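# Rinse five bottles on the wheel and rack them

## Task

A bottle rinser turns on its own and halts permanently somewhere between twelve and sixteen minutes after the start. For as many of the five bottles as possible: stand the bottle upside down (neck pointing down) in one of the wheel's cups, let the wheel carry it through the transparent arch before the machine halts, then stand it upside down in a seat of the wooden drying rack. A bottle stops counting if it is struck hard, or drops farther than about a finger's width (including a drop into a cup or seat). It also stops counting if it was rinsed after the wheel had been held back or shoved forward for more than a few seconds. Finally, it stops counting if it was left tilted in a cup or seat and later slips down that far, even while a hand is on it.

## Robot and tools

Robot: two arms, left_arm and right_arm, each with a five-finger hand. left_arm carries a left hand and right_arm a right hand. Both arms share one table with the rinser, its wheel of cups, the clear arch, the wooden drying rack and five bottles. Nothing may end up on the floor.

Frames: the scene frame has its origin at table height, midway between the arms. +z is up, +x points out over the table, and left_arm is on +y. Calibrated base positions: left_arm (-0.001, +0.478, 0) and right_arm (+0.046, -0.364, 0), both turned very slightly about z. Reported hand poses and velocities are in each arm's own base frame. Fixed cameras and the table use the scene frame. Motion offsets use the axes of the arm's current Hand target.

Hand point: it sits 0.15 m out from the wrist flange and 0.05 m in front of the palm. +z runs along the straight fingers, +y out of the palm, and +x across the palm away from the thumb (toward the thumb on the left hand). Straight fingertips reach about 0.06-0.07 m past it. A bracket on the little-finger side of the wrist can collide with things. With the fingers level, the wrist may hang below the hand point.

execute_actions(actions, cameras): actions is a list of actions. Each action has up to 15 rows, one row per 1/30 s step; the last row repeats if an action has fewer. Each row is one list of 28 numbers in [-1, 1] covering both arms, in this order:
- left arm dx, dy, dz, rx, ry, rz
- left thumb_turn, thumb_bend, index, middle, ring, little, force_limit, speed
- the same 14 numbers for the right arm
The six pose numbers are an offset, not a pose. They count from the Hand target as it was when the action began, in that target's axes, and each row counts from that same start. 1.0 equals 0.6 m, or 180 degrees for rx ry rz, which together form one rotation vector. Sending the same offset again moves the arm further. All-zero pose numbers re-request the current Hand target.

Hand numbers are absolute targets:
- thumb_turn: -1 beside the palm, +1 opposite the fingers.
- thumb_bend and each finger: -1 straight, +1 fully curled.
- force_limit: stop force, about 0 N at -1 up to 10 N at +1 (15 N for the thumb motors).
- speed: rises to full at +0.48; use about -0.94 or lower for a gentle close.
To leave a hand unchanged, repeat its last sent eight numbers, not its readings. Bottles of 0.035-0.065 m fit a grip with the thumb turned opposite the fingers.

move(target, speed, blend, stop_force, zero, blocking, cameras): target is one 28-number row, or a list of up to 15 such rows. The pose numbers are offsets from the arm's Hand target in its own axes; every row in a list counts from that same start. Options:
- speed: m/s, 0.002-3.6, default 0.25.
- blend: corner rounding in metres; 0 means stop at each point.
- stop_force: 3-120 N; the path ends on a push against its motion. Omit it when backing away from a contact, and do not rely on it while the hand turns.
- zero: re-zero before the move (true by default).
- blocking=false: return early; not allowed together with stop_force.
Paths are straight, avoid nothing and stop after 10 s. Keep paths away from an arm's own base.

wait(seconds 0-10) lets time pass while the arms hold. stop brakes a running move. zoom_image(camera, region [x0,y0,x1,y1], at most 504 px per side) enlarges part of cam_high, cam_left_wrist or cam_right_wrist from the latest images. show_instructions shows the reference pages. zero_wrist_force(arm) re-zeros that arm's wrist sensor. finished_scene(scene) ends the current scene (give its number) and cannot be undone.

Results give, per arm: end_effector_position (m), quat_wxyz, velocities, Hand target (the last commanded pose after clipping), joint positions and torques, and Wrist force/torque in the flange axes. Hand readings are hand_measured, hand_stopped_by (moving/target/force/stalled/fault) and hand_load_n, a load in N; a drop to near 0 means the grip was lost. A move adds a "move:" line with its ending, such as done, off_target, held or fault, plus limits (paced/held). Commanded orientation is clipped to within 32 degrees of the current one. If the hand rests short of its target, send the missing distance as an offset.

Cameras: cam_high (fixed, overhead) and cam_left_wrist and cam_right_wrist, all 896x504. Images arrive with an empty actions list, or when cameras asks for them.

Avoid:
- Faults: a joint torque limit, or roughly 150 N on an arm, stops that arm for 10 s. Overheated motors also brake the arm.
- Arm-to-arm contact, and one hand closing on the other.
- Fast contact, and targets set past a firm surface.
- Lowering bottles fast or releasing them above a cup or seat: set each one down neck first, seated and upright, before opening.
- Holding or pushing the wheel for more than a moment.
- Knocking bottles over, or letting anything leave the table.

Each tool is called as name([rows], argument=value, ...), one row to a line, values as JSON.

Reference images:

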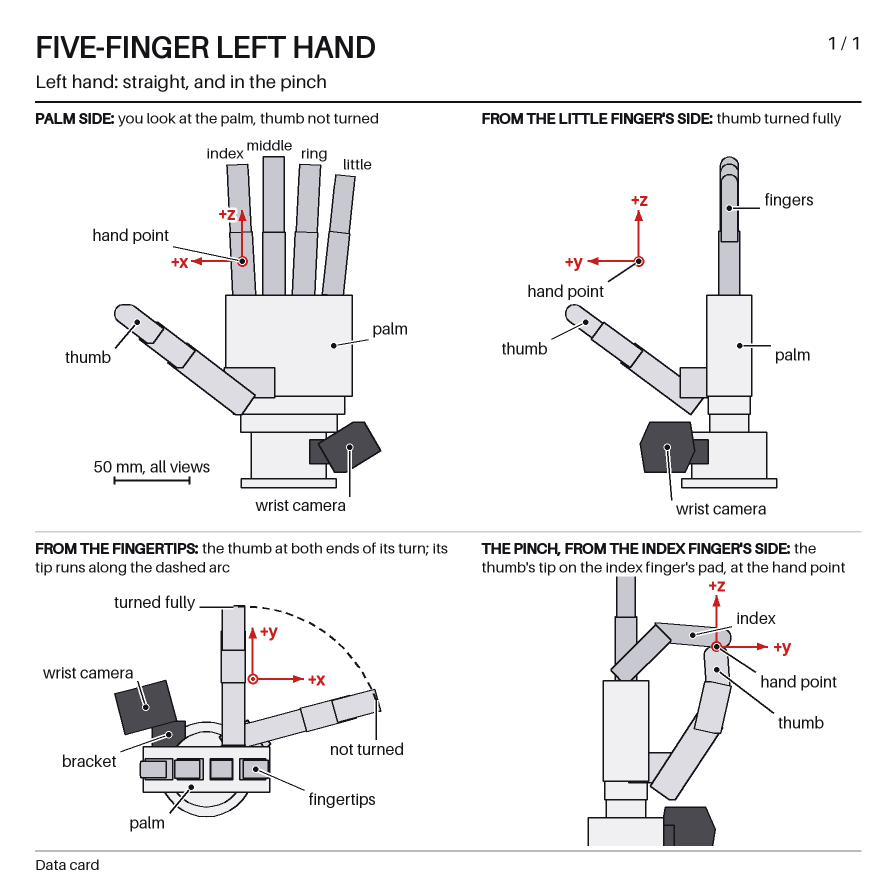

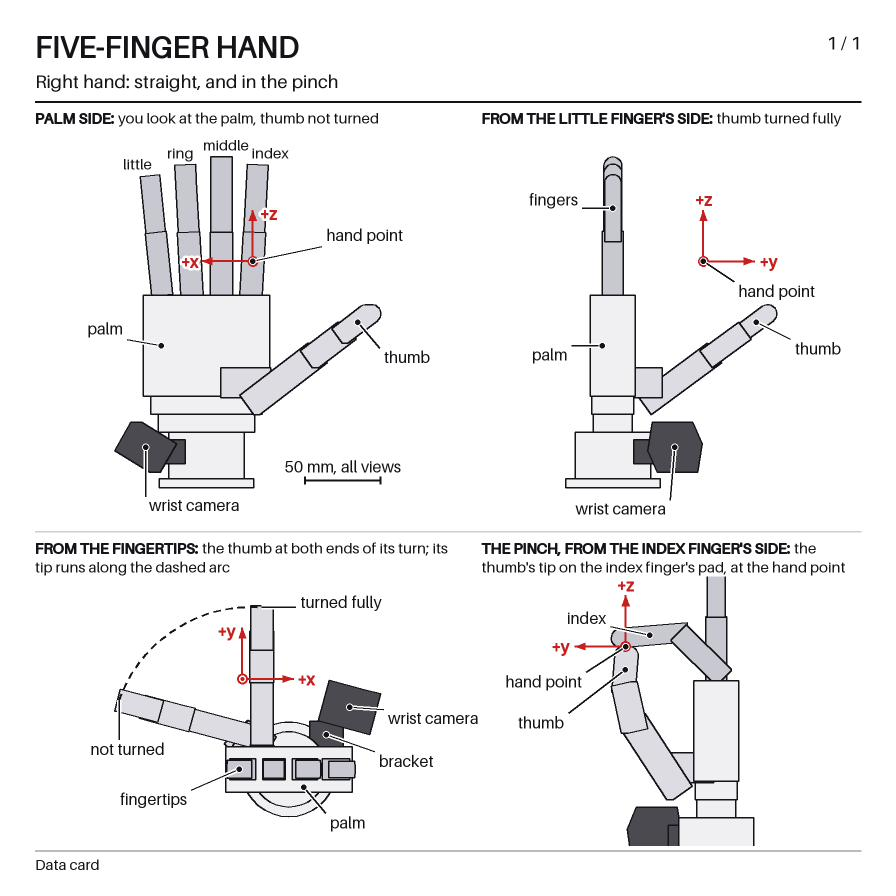

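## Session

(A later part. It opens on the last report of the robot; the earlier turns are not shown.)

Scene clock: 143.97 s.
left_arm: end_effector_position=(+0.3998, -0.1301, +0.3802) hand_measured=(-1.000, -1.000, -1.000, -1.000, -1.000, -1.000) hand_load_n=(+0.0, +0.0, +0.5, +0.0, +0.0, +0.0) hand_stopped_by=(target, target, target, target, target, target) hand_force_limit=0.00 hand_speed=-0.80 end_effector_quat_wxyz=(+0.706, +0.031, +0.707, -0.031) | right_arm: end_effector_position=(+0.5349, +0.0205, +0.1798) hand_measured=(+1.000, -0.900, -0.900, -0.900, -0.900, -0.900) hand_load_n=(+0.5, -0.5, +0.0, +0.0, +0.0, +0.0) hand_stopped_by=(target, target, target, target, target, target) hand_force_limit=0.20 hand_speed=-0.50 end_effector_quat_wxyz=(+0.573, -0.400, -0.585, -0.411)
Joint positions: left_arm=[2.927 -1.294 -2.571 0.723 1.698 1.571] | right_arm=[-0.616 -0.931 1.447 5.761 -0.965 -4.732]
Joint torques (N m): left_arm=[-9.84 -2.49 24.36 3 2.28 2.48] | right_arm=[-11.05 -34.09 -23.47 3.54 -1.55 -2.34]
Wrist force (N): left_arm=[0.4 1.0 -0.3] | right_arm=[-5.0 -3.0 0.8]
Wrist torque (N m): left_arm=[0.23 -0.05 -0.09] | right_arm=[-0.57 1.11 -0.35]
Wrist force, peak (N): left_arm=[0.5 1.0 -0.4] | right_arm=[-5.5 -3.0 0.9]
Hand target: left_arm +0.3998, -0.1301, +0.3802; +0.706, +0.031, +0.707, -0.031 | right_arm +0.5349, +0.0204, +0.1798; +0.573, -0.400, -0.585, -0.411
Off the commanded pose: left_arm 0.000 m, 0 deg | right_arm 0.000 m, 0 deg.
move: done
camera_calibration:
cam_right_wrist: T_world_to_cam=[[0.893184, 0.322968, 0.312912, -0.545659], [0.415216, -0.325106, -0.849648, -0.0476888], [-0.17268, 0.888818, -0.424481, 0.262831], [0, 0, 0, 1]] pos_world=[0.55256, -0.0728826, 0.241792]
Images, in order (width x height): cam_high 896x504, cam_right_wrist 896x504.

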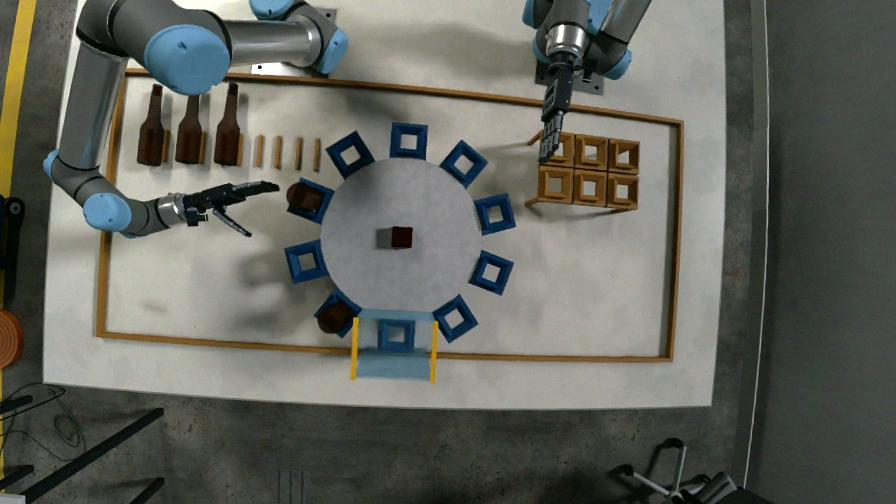

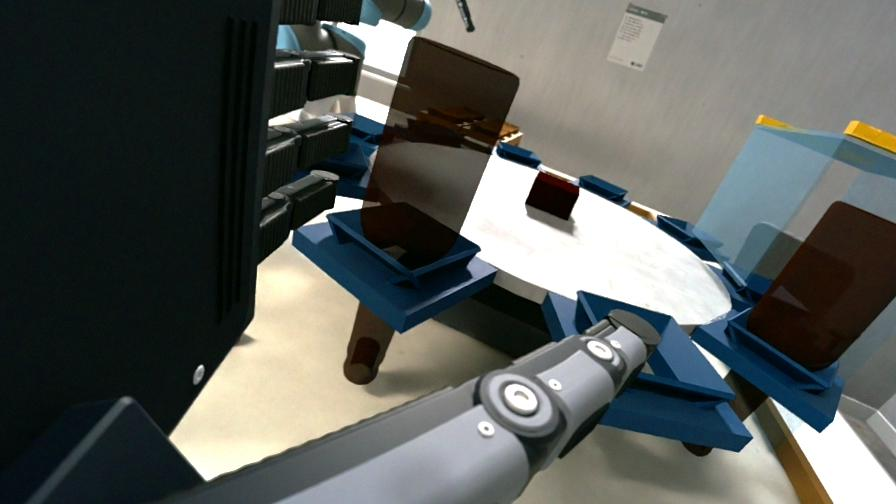

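move([
  [0,0,0,0,0,0,-1,-1,-1,-1,-1,-1,0,-0.8,0.2017,-0.0732,-0.0447,-0.1,-0.05,0.2,1,-0.9,-0.9,-0.9,-0.9,-0.9,0.2,-0.5],
  [0,0,0,0,0,0,-1,-1,-1,-1,-1,-1,0,-0.8,-0.0735,-0.4572,-0.1803,-0.2684,-0.1258,0.5139,1,-0.9,-0.9,-0.9,-0.9,-0.9,0.2,-0.5],
], speed=0.45, blend=[0.04,0], cameras=["cam_right_wrist","cam_high"])

Scene clock: 147.97 s.
left_arm: end_effector_position=(+0.3998, -0.1301, +0.3802) hand_measured=(-1.000, -1.000, -1.000, -1.000, -1.000, -1.000) hand_load_n=(+0.0, +0.0, +0.0, +0.0, +0.0, +0.0) hand_stopped_by=(target, target, target, target, target, target) hand_force_limit=0.00 hand_speed=-0.80 end_effector_quat_wxyz=(+0.706, +0.031, +0.707, -0.031) | right_arm: end_effector_position=(+0.3152, -0.1748, +0.1298) hand_measured=(+1.000, -0.900, -0.900, -0.900, -0.900, -0.900) hand_load_n=(+0.0, +0.0, +0.0, +0.0, +0.0, +0.0) hand_stopped_by=(target, target, target, target, target, target) hand_force_limit=0.20 hand_speed=-0.50 end_effector_quat_wxyz=(-0.383, +0.924, +0.019, -0.008)
Joint positions: left_arm=[2.927 -1.294 -2.571 0.723 1.698 1.571] | right_arm=[-1.008 -1.522 1.977 4.973 -1.212 -2.756]
Joint torques (N m): left_arm=[-9.4 -2.55 25.28 3.1 2.2 2.68] | right_arm=[-12.16 -10.81 -13.06 -2.96 -1.51 2]
Wrist force (N): left_arm=[0.2 0.8 -0.4] | right_arm=[-4.8 -2.1 1.5]
Wrist torque (N m): left_arm=[0.21 -0.03 -0.09] | right_arm=[-0.27 0.75 -0.39]
Wrist force, peak (N): left_arm=[-0.1 1.0 -0.5] | right_arm=[-5.8 -2.8 0.8]
Hand target: left_arm +0.3998, -0.1301, +0.3802; +0.706, +0.031, +0.707, -0.031 | right_arm +0.3152, -0.1749, +0.1298; -0.383, +0.924, +0.019, -0.008
Off the commanded pose: left_arm 0.000 m, 0 deg | right_arm 0.000 m, 0 deg.
move: done
camera_calibration:
cam_right_wrist: T_world_to_cam=[[0.318047, -0.665802, -0.674947, -0.134114], [-0.836627, -0.531989, 0.130548, 0.168876], [-0.445984, 0.523158, -0.726226, 0.438727], [0, 0, 0, 1]] pos_world=[0.379606, -0.228977, 0.206049]
Images, in order (width x height): cam_high 896x504, cam_right_wrist 896x504.

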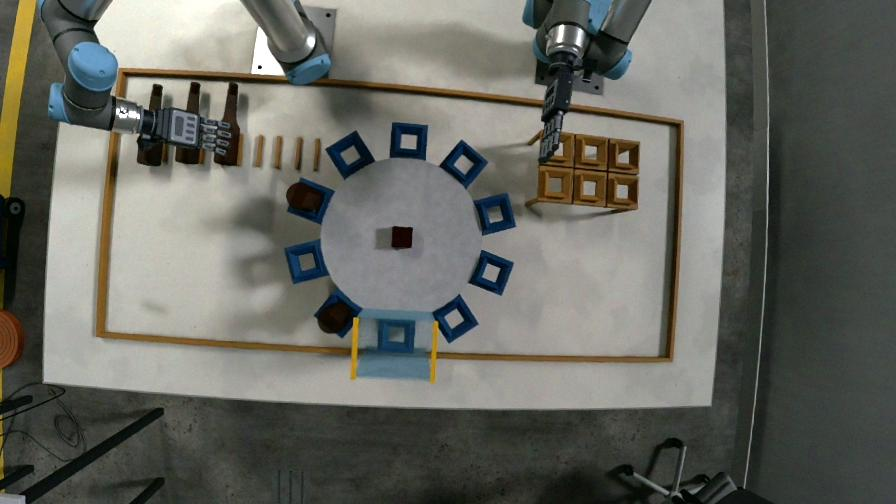

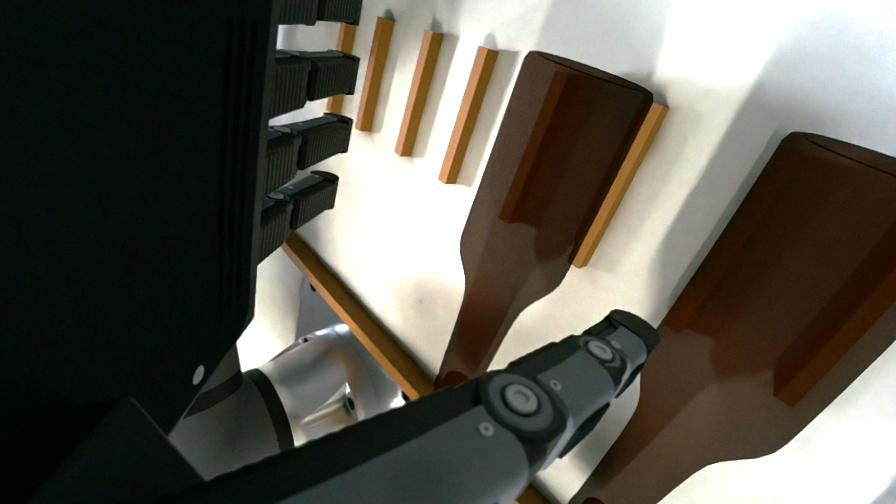

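move([
  [0,0,0,0,0,0,-1,-1,-1,-1,-1,-1,0,-0.8,-0.0045,0.0647,0.0647,0,0,0,1,-0.7,-0.7,-0.7,-0.7,-0.7,0,0],
  [0,0,0,0,0,0,-1,-1,-1,-1,-1,-1,0,-0.8,-0.0035,0.0963,0.1283,0,0,0,1,-0.7,-0.7,-0.7,-0.7,-0.7,0,0],
], speed=[0.15,0.06], stop_force=5, cameras=["cam_right_wrist"])

Scene clock: 150.87 s.
left_arm: end_effector_position=(+0.3998, -0.1301, +0.3802) hand_measured=(-1.000, -1.000, -1.000, -1.000, -1.000, -1.000) hand_load_n=(+0.0, +0.0, +0.0, +0.0, +0.0, +0.0) hand_stopped_by=(target, target, target, target, target, target) hand_force_limit=0.00 hand_speed=-0.80 end_effector_quat_wxyz=(+0.706, +0.031, +0.707, -0.031) | right_arm: end_effector_position=(+0.3124, -0.1614, +0.0345) hand_measured=(+1.000, -0.700, -0.700, -0.700, -0.700, -0.700) hand_load_n=(+0.5, +0.0, +0.0, +0.0, +0.0, +0.0) hand_stopped_by=(target, target, target, target, target, target) hand_force_limit=0.00 hand_speed=0.00 end_effector_quat_wxyz=(-0.383, +0.924, +0.019, -0.008)
Joint positions: left_arm=[2.927 -1.294 -2.571 0.723 1.698 1.571] | right_arm=[-0.997 -1.405 2.139 4.691 -1.204 -2.747]
Joint torques (N m): left_arm=[-9.73 -3.04 25.28 3.02 2.21 2.8] | right_arm=[10.43 -12.83 -10.27 -3.12 1.94 1.76]
Wrist force (N): left_arm=[0.3 0.9 -0.5] | right_arm=[-4.4 -1.7 1.9]
Wrist torque (N m): left_arm=[0.22 -0.04 -0.10] | right_arm=[-0.21 0.66 -0.32]
Wrist force, peak (N): left_arm=[0.3 1.0 -0.5] | right_arm=[-5.0 -2.5 0.6]
Hand target: left_arm +0.3998, -0.1301, +0.3802; +0.706, +0.031, +0.707, -0.031 | right_arm +0.3124, -0.1614, +0.0345; -0.383, +0.924, +0.019, -0.008
Off the commanded pose: left_arm 0.000 m, 0 deg | right_arm 0.000 m, 0 deg.
move: done
camera_calibration:
cam_right_wrist: T_world_to_cam=[[0.317952, -0.665892, -0.674903, -0.188546], [-0.836608, -0.531973, 0.130738, 0.186131], [-0.446088, 0.523061, -0.726232, 0.361225], [0, 0, 0, 1]] pos_world=[0.376805, -0.215478, 0.110748]
Images, in order (width x height): cam_right_wrist 896x504.

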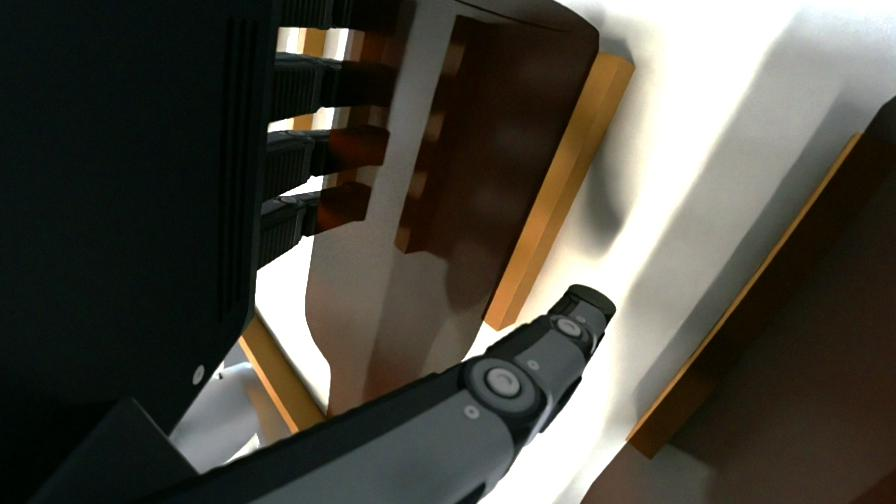

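move([
  [0,0,0,0,0,0,-1,-1,-1,-1,-1,-1,0,-0.8,0,0,0,0,0,0,1,0.3,0.2,0.2,0.2,0.2,-0.5,-0.85],
  [0,0,0,0,0,0,-1,-1,-1,-1,-1,-1,0,-0.8,0,0,0,0,0,0,1,0.35,0.25,0.25,0.25,0.25,0,-0.85],
  [0,0,0,0,0,0,-1,-1,-1,-1,-1,-1,0,-0.8,0,-0.0353,-0.0353,0,0,0,1,0.35,0.25,0.25,0.25,0.25,0,-0.85],
  [0,0,0,0,0,0,-1,-1,-1,-1,-1,-1,0,-0.8,0,-0.0353,-0.0353,0,0,0,1,0.35,0.3,0.3,0.3,0.3,0.2,-0.85],
], speed=0.1, cameras=["cam_right_wrist","cam_high"])

zoom_image(camera="cam_right_wrist", region=[240, 0, 660, 420])

Scene clock: 155.20 s.
left_arm: end_effector_position=(+0.3998, -0.1301, +0.3802) hand_measured=(-1.000, -1.000, -1.000, -1.000, -1.000, -1.000) hand_load_n=(+0.0, +0.0, +0.0, +0.0, +0.0, +0.0) hand_stopped_by=(target, target, target, target, target, target) hand_force_limit=0.00 hand_speed=-0.80 end_effector_quat_wxyz=(+0.706, +0.031, +0.707, -0.031) | right_arm: end_effector_position=(+0.3125, -0.1614, +0.0644) hand_measured=(+1.000, -0.360, -0.540, -0.526, -0.484, -0.442) hand_load_n=(+12.5, +28.5, +6.0, +0.0, +5.0, +10.0) hand_stopped_by=(target, force, force, force, force, force) hand_force_limit=0.20 hand_speed=-0.85 end_effector_quat_wxyz=(-0.383, +0.924, +0.019, -0.008)
Joint positions: left_arm=[2.927 -1.294 -2.571 0.723 1.698 1.571] | right_arm=[-0.997 -1.458 2.103 4.779 -1.204 -2.747]
Joint torques (N m): left_arm=[-9.73 -1.54 24.71 2.78 2.03 2.54] | right_arm=[-0.61 -38.03 -25.08 1.45 0.37 -2.5]
Wrist force (N): left_arm=[0.0 0.9 -0.3] | right_arm=[-4.9 -0.1 3.5]
Wrist torque (N m): left_arm=[0.22 0.00 -0.11] | right_arm=[-0.21 0.74 -0.36]
Wrist force, peak (N): left_arm=[0.4 1.2 -0.3] | right_arm=[-4.5 -16.0 5.0]
Hand target: left_arm +0.3998, -0.1301, +0.3802; +0.706, +0.031, +0.707, -0.031 | right_arm +0.3125, -0.1614, +0.0644; -0.383, +0.924, +0.019, -0.008
Off the commanded pose: left_arm 0.000 m, 0 deg | right_arm 0.000 m, 0 deg.
move: done
camera_calibration:
cam_right_wrist: T_world_to_cam=[[0.317921, -0.665858, -0.674951, -0.168408], [-0.836632, -0.531944, 0.1307, 0.182189], [-0.446064, 0.523134, -0.726194, 0.382993], [0, 0, 0, 1]] pos_world=[0.376805, -0.215578, 0.140648]
Images, in order (width x height): cam_high 896x504, cam_right_wrist 896x504.

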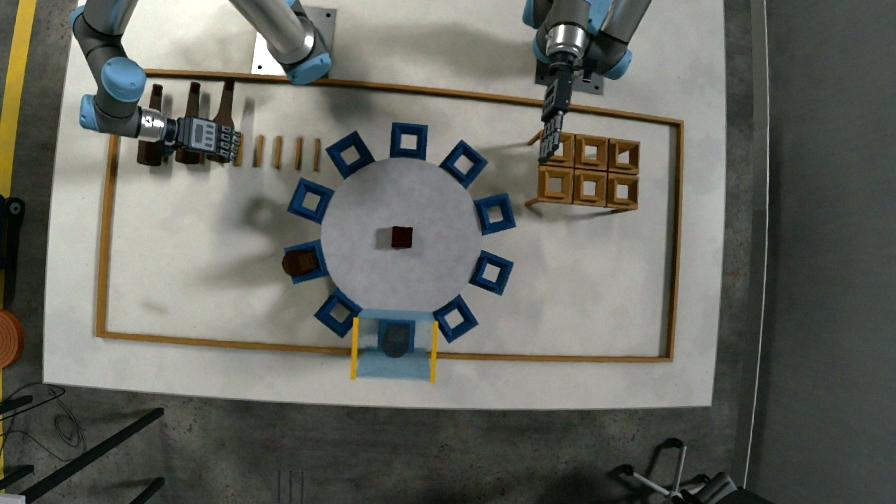

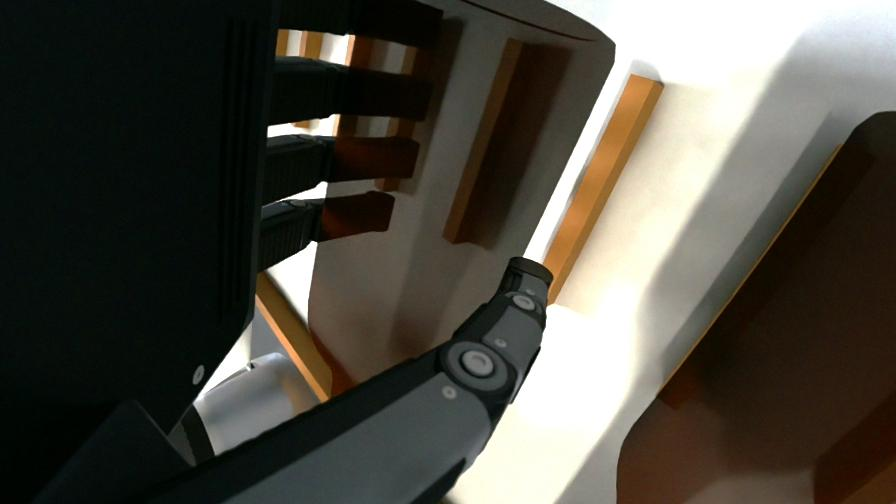

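Scaled by 1.200 from the camera's 896x504 image, which has a finer 1280x720 frame.

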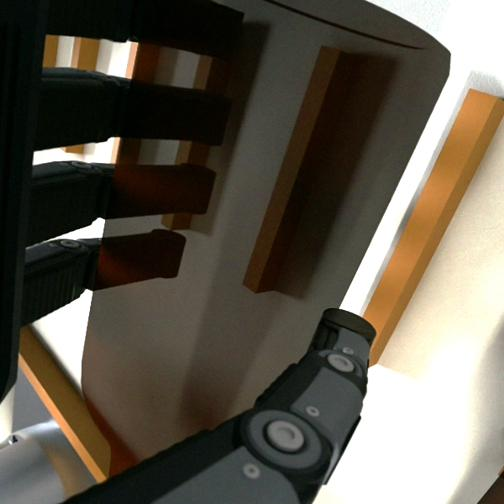

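move([
  [0,0,0,0,0,0,-1,-1,-1,-1,-1,-1,0,-0.8,0.12,-0.406,-0.1502,0.184,0.084,-0.361,1,0.35,0.3,0.3,0.3,0.3,0.2,-0.85],
  [0,0,0,0,0,0,-1,-1,-1,-1,-1,-1,0,-0.8,0.33,-0.5863,0.0537,0.2626,0.1195,-0.5155,1,0.35,0.3,0.3,0.3,0.3,0.2,-0.85],
], speed=0.45, blend=[0.04,0], cameras=["cam_right_wrist","cam_high"])

zoom_image(camera="cam_high", region=[245, 140, 345, 240])

Scene clock: 160.07 s.
left_arm: end_effector_position=(+0.3998, -0.1301, +0.3802) hand_measured=(-1.000, -1.000, -1.000, -1.000, -1.000, -1.000) hand_load_n=(+0.0, +0.0, +0.0, +0.0, +0.0, +0.0) hand_stopped_by=(target, target, target, target, target, target) hand_force_limit=0.00 hand_speed=-0.80 end_effector_quat_wxyz=(+0.706, +0.031, +0.707, -0.031) | right_arm: end_effector_position=(+0.4991, +0.1181, +0.2903) hand_measured=(+1.000, -0.360, -0.540, -0.526, -0.484, -0.442) hand_load_n=(+6.0, +29.5, +14.0, +0.5, +0.5, +8.0) hand_stopped_by=(target, force, force, force, force, force) hand_force_limit=0.20 hand_speed=-0.85 end_effector_quat_wxyz=(+0.567, -0.406, -0.592, -0.405)
Joint positions: left_arm=[2.927 -1.294 -2.571 0.723 1.698 1.571] | right_arm=[-0.501 -1.198 1.539 5.903 -0.851 -4.706]
Joint torques (N m): left_arm=[-10 -2.14 25.37 2.9 1.95 2.5] | right_arm=[8.84 -24.97 -26.6 3.45 2.18 -2.61]
Wrist force (N): left_arm=[0.4 0.9 -0.2] | right_arm=[-5.5 -4.2 0.1]
Wrist torque (N m): left_arm=[0.21 -0.07 -0.08] | right_arm=[-0.50 0.97 -0.12]
Wrist force, peak (N): left_arm=[0.2 1.2 -0.3] | right_arm=[-7.3 -2.0 1.2]
Hand target: left_arm +0.3998, -0.1301, +0.3802; +0.706, +0.031, +0.707, -0.031 | right_arm +0.4991, +0.1181, +0.2903; +0.567, -0.405, -0.592, -0.405
Off the commanded pose: left_arm 0.000 m, 0 deg | right_arm 0.000 m, 0 deg.
move: done
camera_calibration:
cam_right_wrist: T_world_to_cam=[[0.891699, 0.330995, 0.308731, -0.578867], [0.418825, -0.344733, -0.840086, 0.0906213], [-0.171634, 0.878409, -0.446027, 0.223871], [0, 0, 0, 1]] pos_world=[0.516645, 0.0261917, 0.354696]
Images, in order (width x height): cam_high 896x504, cam_right_wrist 896x504.

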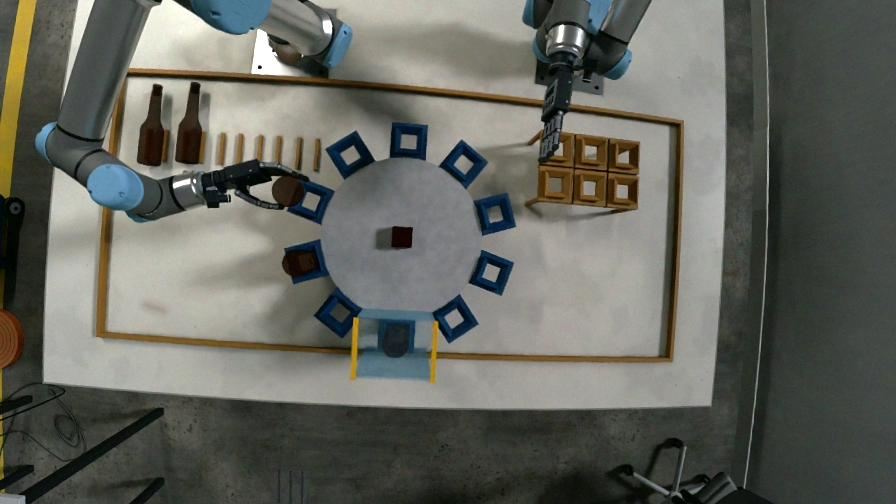

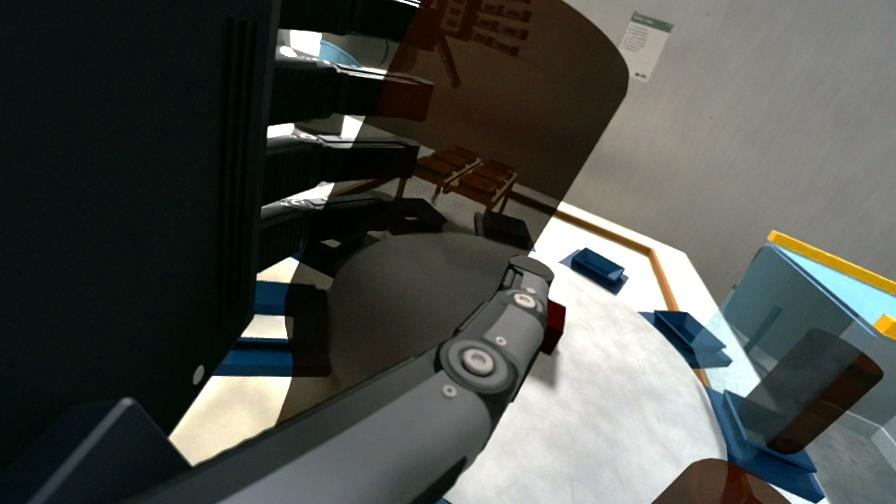

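Scaled by 5.040 from the camera's 896x504 image, which has a finer 1280x720 frame.

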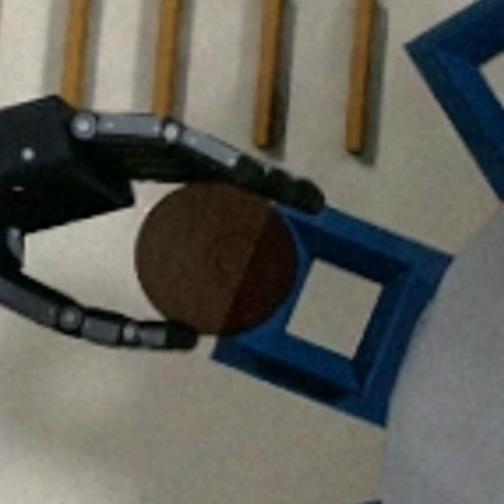

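zoom_image(camera="cam_right_wrist", region=[240, 0, 660, 420])

Scaled by 1.200 from the camera's 896x504 image, which has a finer 1280x720 frame.

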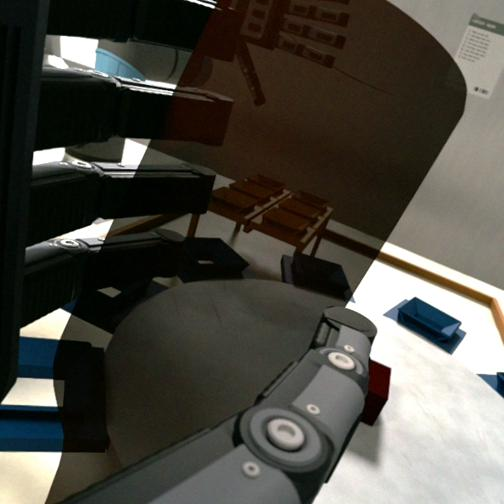

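move(target=[0,0,0,0,0,0,-1,-1,-1,-1,-1,-1,0,-0.8,0.0168,0.0095,0.0155,-0.0123,0.0852,-0.0741,1,0.35,0.3,0.3,0.3,0.3,0.2,-0.85], speed=0.12, cameras=["cam_right_wrist","cam_high"])

zoom_image(camera="cam_high", region=[245, 140, 345, 240])

zoom_image(camera="cam_right_wrist", region=[240, 0, 660, 420])

Scene clock: 165.20 s.
left_arm: end_effector_position=(+0.3998, -0.1301, +0.3802) hand_measured=(-1.000, -1.000, -1.000, -1.000, -1.000, -1.000) hand_load_n=(+0.0, +0.0, +0.0, +0.0, +0.0, +0.0) hand_stopped_by=(target, target, target, target, target, target) hand_force_limit=0.00 hand_speed=-0.80 end_effector_quat_wxyz=(+0.706, +0.031, +0.707, -0.031) | right_arm: end_effector_position=(+0.5010, +0.1290, +0.3002) hand_measured=(+1.000, -0.360, -0.540, -0.526, -0.484, -0.442) hand_load_n=(+4.5, +29.5, +12.0, +0.0, +1.0, +8.5) hand_stopped_by=(target, force, force, force, force, force) hand_force_limit=0.20 hand_speed=-0.85 end_effector_quat_wxyz=(+0.582, -0.288, -0.546, -0.530)
Joint positions: left_arm=[2.927 -1.294 -2.571 0.723 1.698 1.571] | right_arm=[-0.486 -1.064 1.554 6.114 -0.859 -5.179]
Joint torques (N m): left_arm=[-10.02 -2.55 24.96 2.61 2.12 2.76] | right_arm=[8.86 -28.75 -22.12 4.63 -2.22 -2.59]
Wrist force (N): left_arm=[0.2 0.8 -0.3] | right_arm=[-6.9 -2.9 0.2]
Wrist torque (N m): left_arm=[0.21 -0.02 -0.09] | right_arm=[-0.55 1.09 -0.36]
Wrist force, peak (N): left_arm=[0.4 1.2 -0.5] | right_arm=[-7.5 -2.9 0.2]
Hand target: left_arm +0.3998, -0.1301, +0.3802; +0.706, +0.031, +0.707, -0.031 | right_arm +0.5010, +0.1290, +0.3003; +0.582, -0.288, -0.546, -0.530
Off the commanded pose: left_arm 0.000 m, 0 deg | right_arm 0.000 m, 0 deg.
move: done
camera_calibration:
cam_right_wrist: T_world_to_cam=[[0.845989, 0.171076, 0.50501, -0.602598], [0.522129, -0.0737952, -0.849668, 0.0181073], [-0.108091, 0.98249, -0.151754, 0.0853621], [0, 0, 0, 1]] pos_world=[0.509564, 0.0205588, 0.332657]
Images, in order (width x height): cam_high 896x504, cam_right_wrist 896x504.

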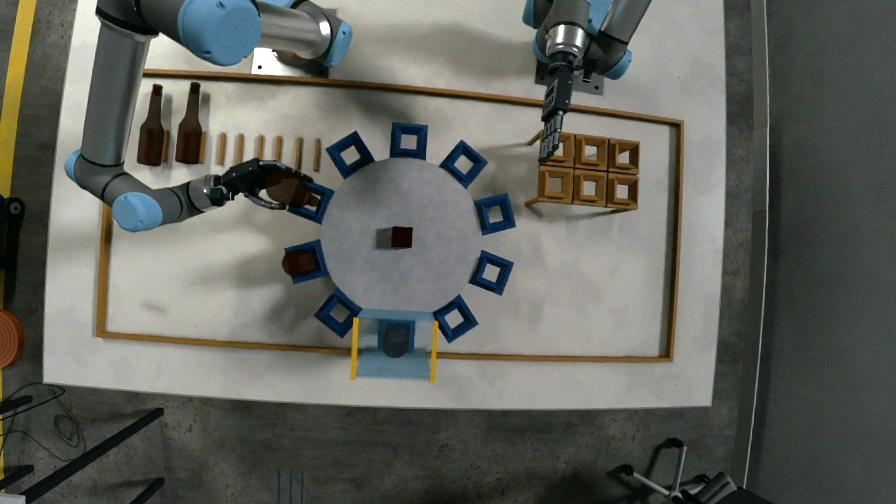

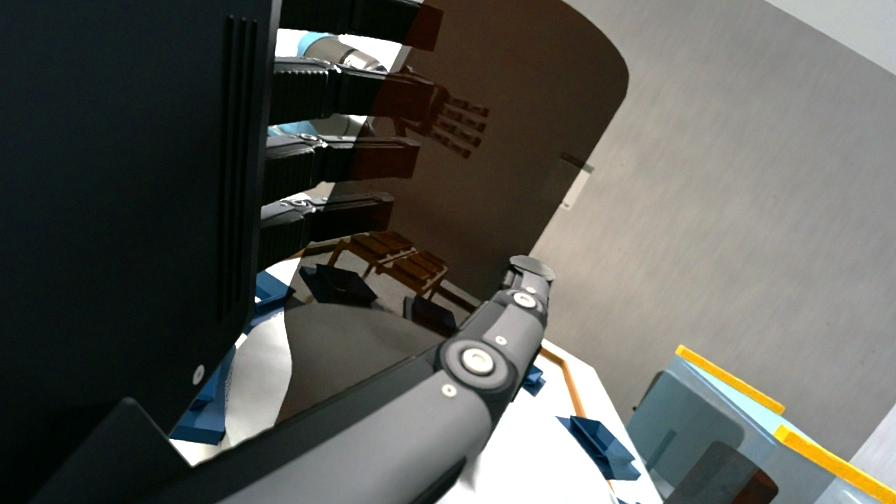

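Scaled by 5.040 from the camera's 896x504 image, which has a finer 1280x720 frame.

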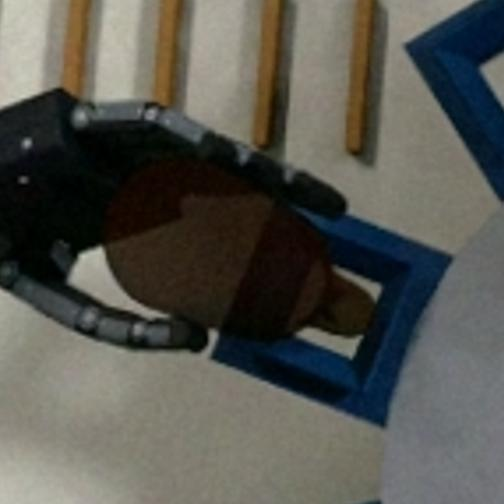

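Scaled by 1.200 from the camera's 896x504 image, which has a finer 1280x720 frame.

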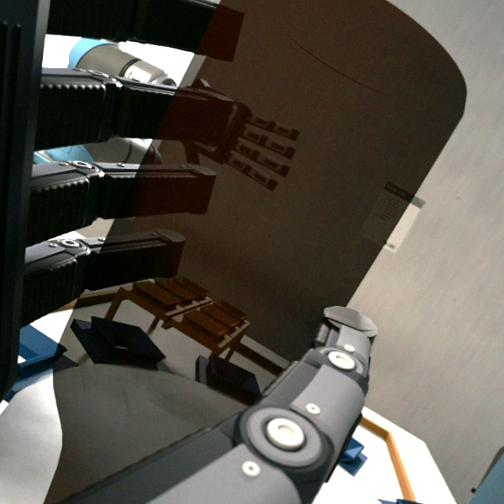

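move(target=[0,0,0,0,0,0,-1,-1,-1,-1,-1,-1,0,-0.8,0.006,-0.0107,-0.013,0.003,-0.014,0.0024,1,0.35,0.3,0.3,0.3,0.3,0.2,-0.85], speed=0.1, cameras=["cam_right_wrist","cam_high"])

zoom_image(camera="cam_high", region=[245, 140, 345, 240])

Scene clock: 167.97 s.
left_arm: end_effector_position=(+0.3998, -0.1301, +0.3802) hand_measured=(-1.000, -1.000, -1.000, -1.000, -1.000, -1.000) hand_load_n=(+0.0, +0.0, +0.0, +0.0, +0.0, +0.0) hand_stopped_by=(target, target, target, target, target, target) hand_force_limit=0.00 hand_speed=-0.80 end_effector_quat_wxyz=(+0.706, +0.031, +0.707, -0.031) | right_arm: end_effector_position=(+0.4971, +0.1191, +0.3002) hand_measured=(+1.000, -0.360, -0.540, -0.526, -0.484, -0.442) hand_load_n=(+5.0, +29.5, +12.0, +0.0, +1.0, +8.5) hand_stopped_by=(target, force, force, force, force, force) hand_force_limit=0.20 hand_speed=-0.85 end_effector_quat_wxyz=(+0.573, -0.298, -0.560, -0.518)
Joint positions: left_arm=[2.927 -1.294 -2.571 0.723 1.698 1.571] | right_arm=[-0.509 -1.092 1.56 6.073 -0.871 -5.126]
Joint torques (N m): left_arm=[-9.53 -1.23 25.53 2.62 2.04 2.74] | right_arm=[-12.74 -54.6 -9.84 0.32 -2.04 1.69]
Wrist force (N): left_arm=[0.4 0.8 -0.4] | right_arm=[-7.2 -3.0 0.1]
Wrist torque (N m): left_arm=[0.21 -0.05 -0.09] | right_arm=[-0.55 1.13 -0.56]
Wrist force, peak (N): left_arm=[0.3 1.0 -0.5] | right_arm=[-7.3 -2.9 0.3]
Hand target: left_arm +0.3998, -0.1301, +0.3802; +0.706, +0.031, +0.707, -0.031 | right_arm +0.4971, +0.1190, +0.3002; +0.573, -0.298, -0.560, -0.518
Off the commanded pose: left_arm 0.000 m, 0 deg | right_arm 0.000 m, 0 deg.
move: done
camera_calibration:
cam_right_wrist: T_world_to_cam=[[0.841945, 0.193455, 0.50369, -0.597902], [0.528933, -0.111539, -0.841302, 0.0179746], [-0.106574, 0.974748, -0.196234, 0.10826], [0, 0, 0, 1]] pos_world=[0.505431, 0.0121456, 0.337523]
Images, in order (width x height): cam_high 896x504, cam_right_wrist 896x504.

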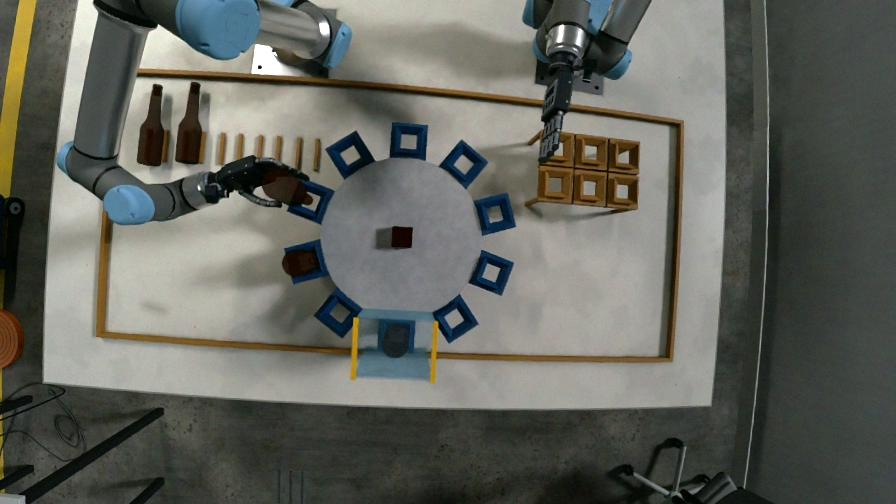

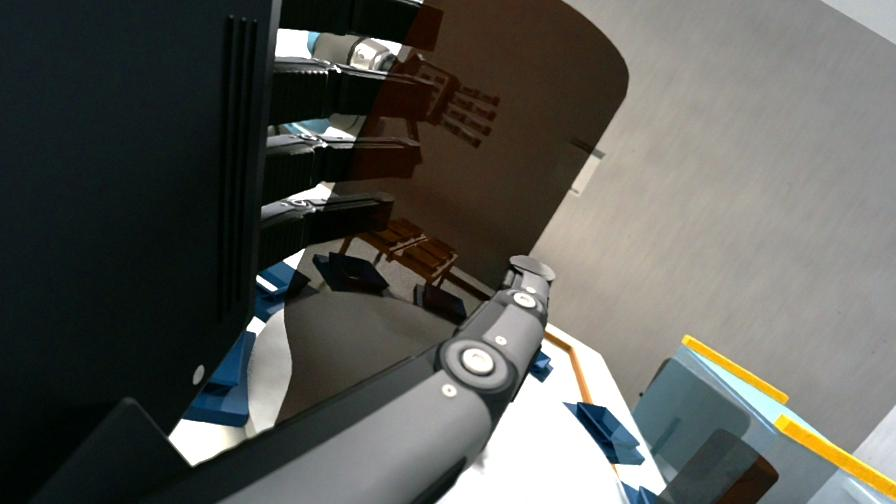

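Scaled by 5.040 from the camera's 896x504 image, which has a finer 1280x720 frame.

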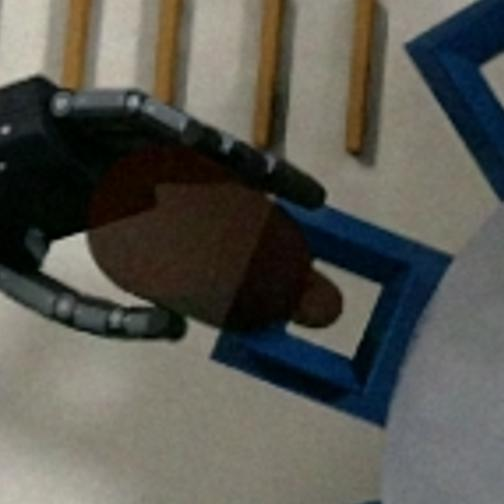

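zoom_image(camera="cam_right_wrist", region=[320, 200, 480, 300])

wait(seconds=2, cameras=["cam_high"])

zoom_image(camera="cam_high", region=[520, 110, 660, 230])

Scaled by 3.150 from the camera's 896x504 image, which has a finer 1280x720 frame.

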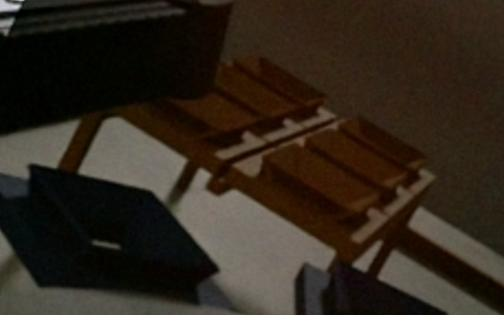

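Scene clock: 170.90 s.
left_arm: end_effector_position=(+0.3998, -0.1301, +0.3802) hand_measured=(-1.000, -1.000, -1.000, -1.000, -1.000, -1.000) hand_load_n=(+0.5, +0.0, +0.0, +0.0, +0.0, +0.0) hand_stopped_by=(target, target, target, target, target, target) hand_force_limit=0.00 hand_speed=-0.80 end_effector_quat_wxyz=(+0.706, +0.031, +0.707, -0.031) | right_arm: end_effector_position=(+0.4971, +0.1190, +0.3002) hand_measured=(+1.000, -0.360, -0.540, -0.526, -0.484, -0.442) hand_load_n=(+5.0, +29.5, +12.0, +0.0, +1.0, +8.5) hand_stopped_by=(target, force, force, force, force, force) hand_force_limit=0.20 hand_speed=-0.85 end_effector_quat_wxyz=(+0.573, -0.298, -0.560, -0.518)
Joint positions: left_arm=[2.927 -1.294 -2.571 0.723 1.698 1.571] | right_arm=[-0.509 -1.092 1.56 6.073 -0.871 -5.126]
Joint torques (N m): left_arm=[-10.04 -1.79 25.67 2.6 1.98 2.64] | right_arm=[-11.93 -53.75 -10.26 0.14 -1.77 1.53]
Wrist force (N): left_arm=[0.2 0.7 -0.5] | right_arm=[-7.1 -3.1 0.1]
Wrist torque (N m): left_arm=[0.20 -0.03 -0.09] | right_arm=[-0.57 1.13 -0.56]
Wrist force, peak (N): left_arm=[0.5 1.1 -0.4] | right_arm=[-7.3 -3.1 0.1]
Hand target: left_arm +0.3998, -0.1301, +0.3802; +0.706, +0.031, +0.707, -0.031 | right_arm +0.4971, +0.1190, +0.3002; +0.573, -0.298, -0.560, -0.518
Off the commanded pose: left_arm 0.000 m, 0 deg | right_arm 0.000 m, 0 deg.
wait: 2.00 s; at rest from the start
Images, in order (width x height): cam_high 896x504.

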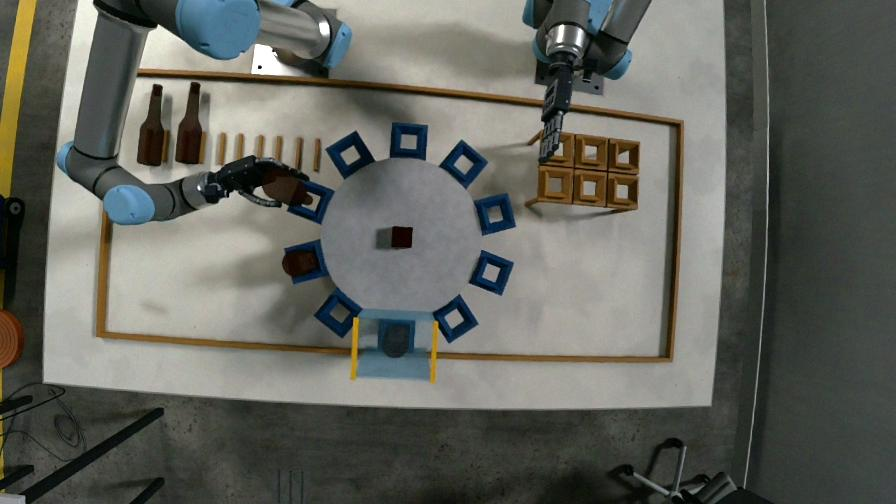

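Scaled by 3.600 from the camera's 896x504 image, which has a finer 1280x720 frame.

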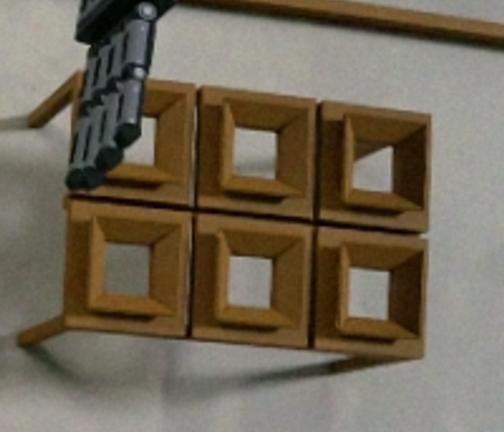

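move(target=[0.2167,-0.1217,0.0442,0,0,0,1,-0.9,-0.9,-0.9,-0.9,-0.9,0.2,0,0,0,0,0,0,0,1,0.35,0.3,0.3,0.3,0.3,0.2,-0.85], speed=0.2, cameras=["cam_left_wrist","cam_high"])

Scene clock: 173.20 s.
left_arm: end_effector_position=(+0.4197, -0.2051, +0.2502) hand_measured=(+1.000, -0.900, -0.900, -0.900, -0.900, -0.900) hand_load_n=(+0.0, +0.5, +0.0, +0.0, +0.0, +0.0) hand_stopped_by=(target, target, target, target, target, target) hand_force_limit=0.20 hand_speed=0.00 end_effector_quat_wxyz=(+0.706, +0.031, +0.707, -0.031) | right_arm: end_effector_position=(+0.4971, +0.1190, +0.3002) hand_measured=(+1.000, -0.360, -0.540, -0.526, -0.484, -0.442) hand_load_n=(+4.5, +30.0, +12.0, +0.0, +1.0, +8.5) hand_stopped_by=(target, force, force, force, force, force) hand_force_limit=0.20 hand_speed=-0.85 end_effector_quat_wxyz=(+0.573, -0.298, -0.560, -0.518)
Joint positions: left_arm=[2.638 -1.941 -2.492 1.291 1.987 1.57] | right_arm=[-0.509 -1.092 1.56 6.073 -0.871 -5.126]
Joint torques (N m): left_arm=[-9.91 14.26 15.26 3.3 2.06 3.11] | right_arm=[-13.45 -53.06 -10.75 0.33 -2.08 2.02]
Wrist force (N): left_arm=[0.0 0.8 -0.4] | right_arm=[-7.0 -2.9 0.0]
Wrist torque (N m): left_arm=[0.20 0.00 -0.11] | right_arm=[-0.54 1.12 -0.55]
Wrist force, peak (N): left_arm=[-0.6 1.6 -0.4] | right_arm=[-7.4 -2.7 0.1]
Hand target: left_arm +0.4197, -0.2051, +0.2502; +0.706, +0.031, +0.707, -0.031 | right_arm +0.4971, +0.1190, +0.3002; +0.573, -0.298, -0.560, -0.518
Off the commanded pose: left_arm 0.000 m, 0 deg | right_arm 0.000 m, 0 deg.
move: done
camera_calibration:
cam_left_wrist: T_world_to_cam=[[-0.105897, -0.968719, -0.224429, -0.10307], [-0.423716, 0.248142, -0.871143, 0.46028], [0.899583, 0.0028431, -0.43674, -0.151515], [0, 0, 0, 1]] pos_world=[0.320414, -0.21363, 0.311665]
Images, in order (width x height): cam_high 896x504, cam_left_wrist 896x504.

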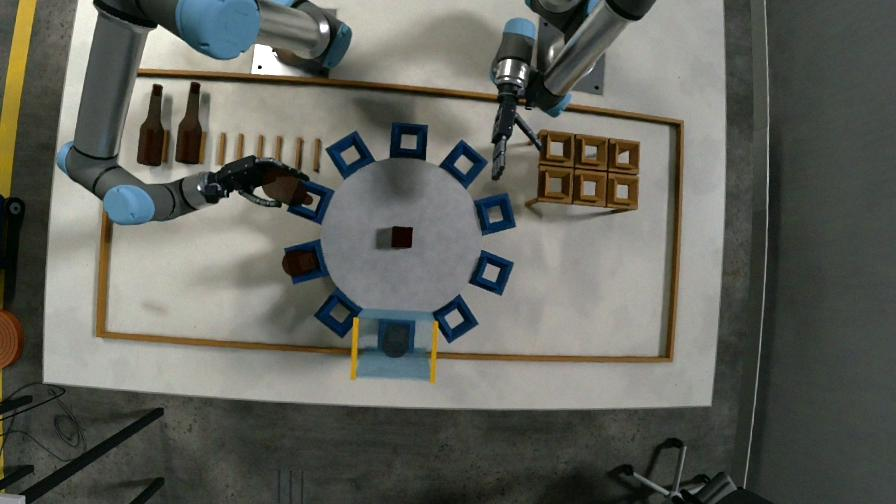

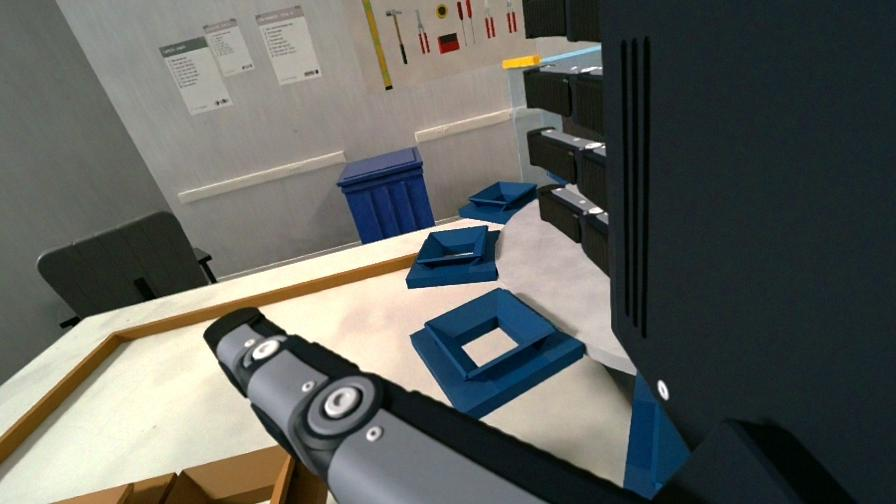

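wait(seconds=3.8, cameras=["cam_high"])

Scene clock: 177.80 s.
left_arm: end_effector_position=(+0.4197, -0.2051, +0.2502) hand_measured=(+1.000, -0.900, -0.900, -0.900, -0.900, -0.900) hand_load_n=(+0.5, +0.0, +0.0, +0.0, +0.0, +0.0) hand_stopped_by=(target, target, target, target, target, target) hand_force_limit=0.20 hand_speed=0.00 end_effector_quat_wxyz=(+0.706, +0.031, +0.707, -0.031) | right_arm: end_effector_position=(+0.4971, +0.1190, +0.3002) hand_measured=(+1.000, -0.360, -0.540, -0.526, -0.484, -0.442) hand_load_n=(+4.5, +30.0, +12.0, +0.0, +1.0, +8.5) hand_stopped_by=(target, force, force, force, force, force) hand_force_limit=0.20 hand_speed=-0.85 end_effector_quat_wxyz=(+0.573, -0.298, -0.560, -0.518)
Joint positions: left_arm=[2.638 -1.942 -2.492 1.291 1.987 1.57] | right_arm=[-0.509 -1.092 1.56 6.073 -0.871 -5.126]
Joint torques (N m): left_arm=[-10.54 15.73 14.68 3.19 2.38 2.62] | right_arm=[-12.02 -54.21 -9.84 0.53 -1.95 1.78]
Wrist force (N): left_arm=[0.2 0.9 -0.4] | right_arm=[-6.9 -2.9 0.4]
Wrist torque (N m): left_arm=[0.21 -0.03 -0.11] | right_arm=[-0.56 1.09 -0.54]
Wrist force, peak (N): left_arm=[0.2 1.2 -0.3] | right_arm=[-7.3 -2.9 0.2]
Hand target: left_arm +0.4197, -0.2051, +0.2502; +0.706, +0.031, +0.707, -0.031 | right_arm +0.4971, +0.1190, +0.3002; +0.573, -0.298, -0.560, -0.518
Off the commanded pose: left_arm 0.000 m, 0 deg | right_arm 0.000 m, 0 deg.
wait: 3.80 s; at rest from the start
Images, in order (width x height): cam_high 896x504.

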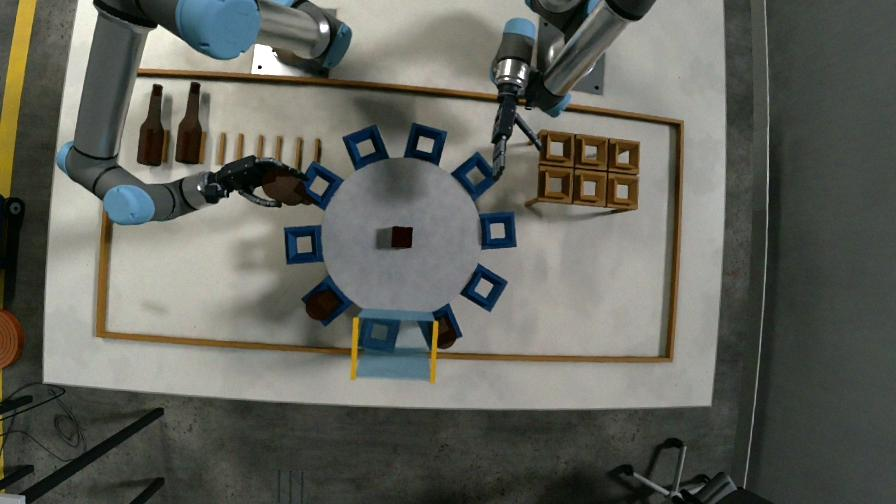

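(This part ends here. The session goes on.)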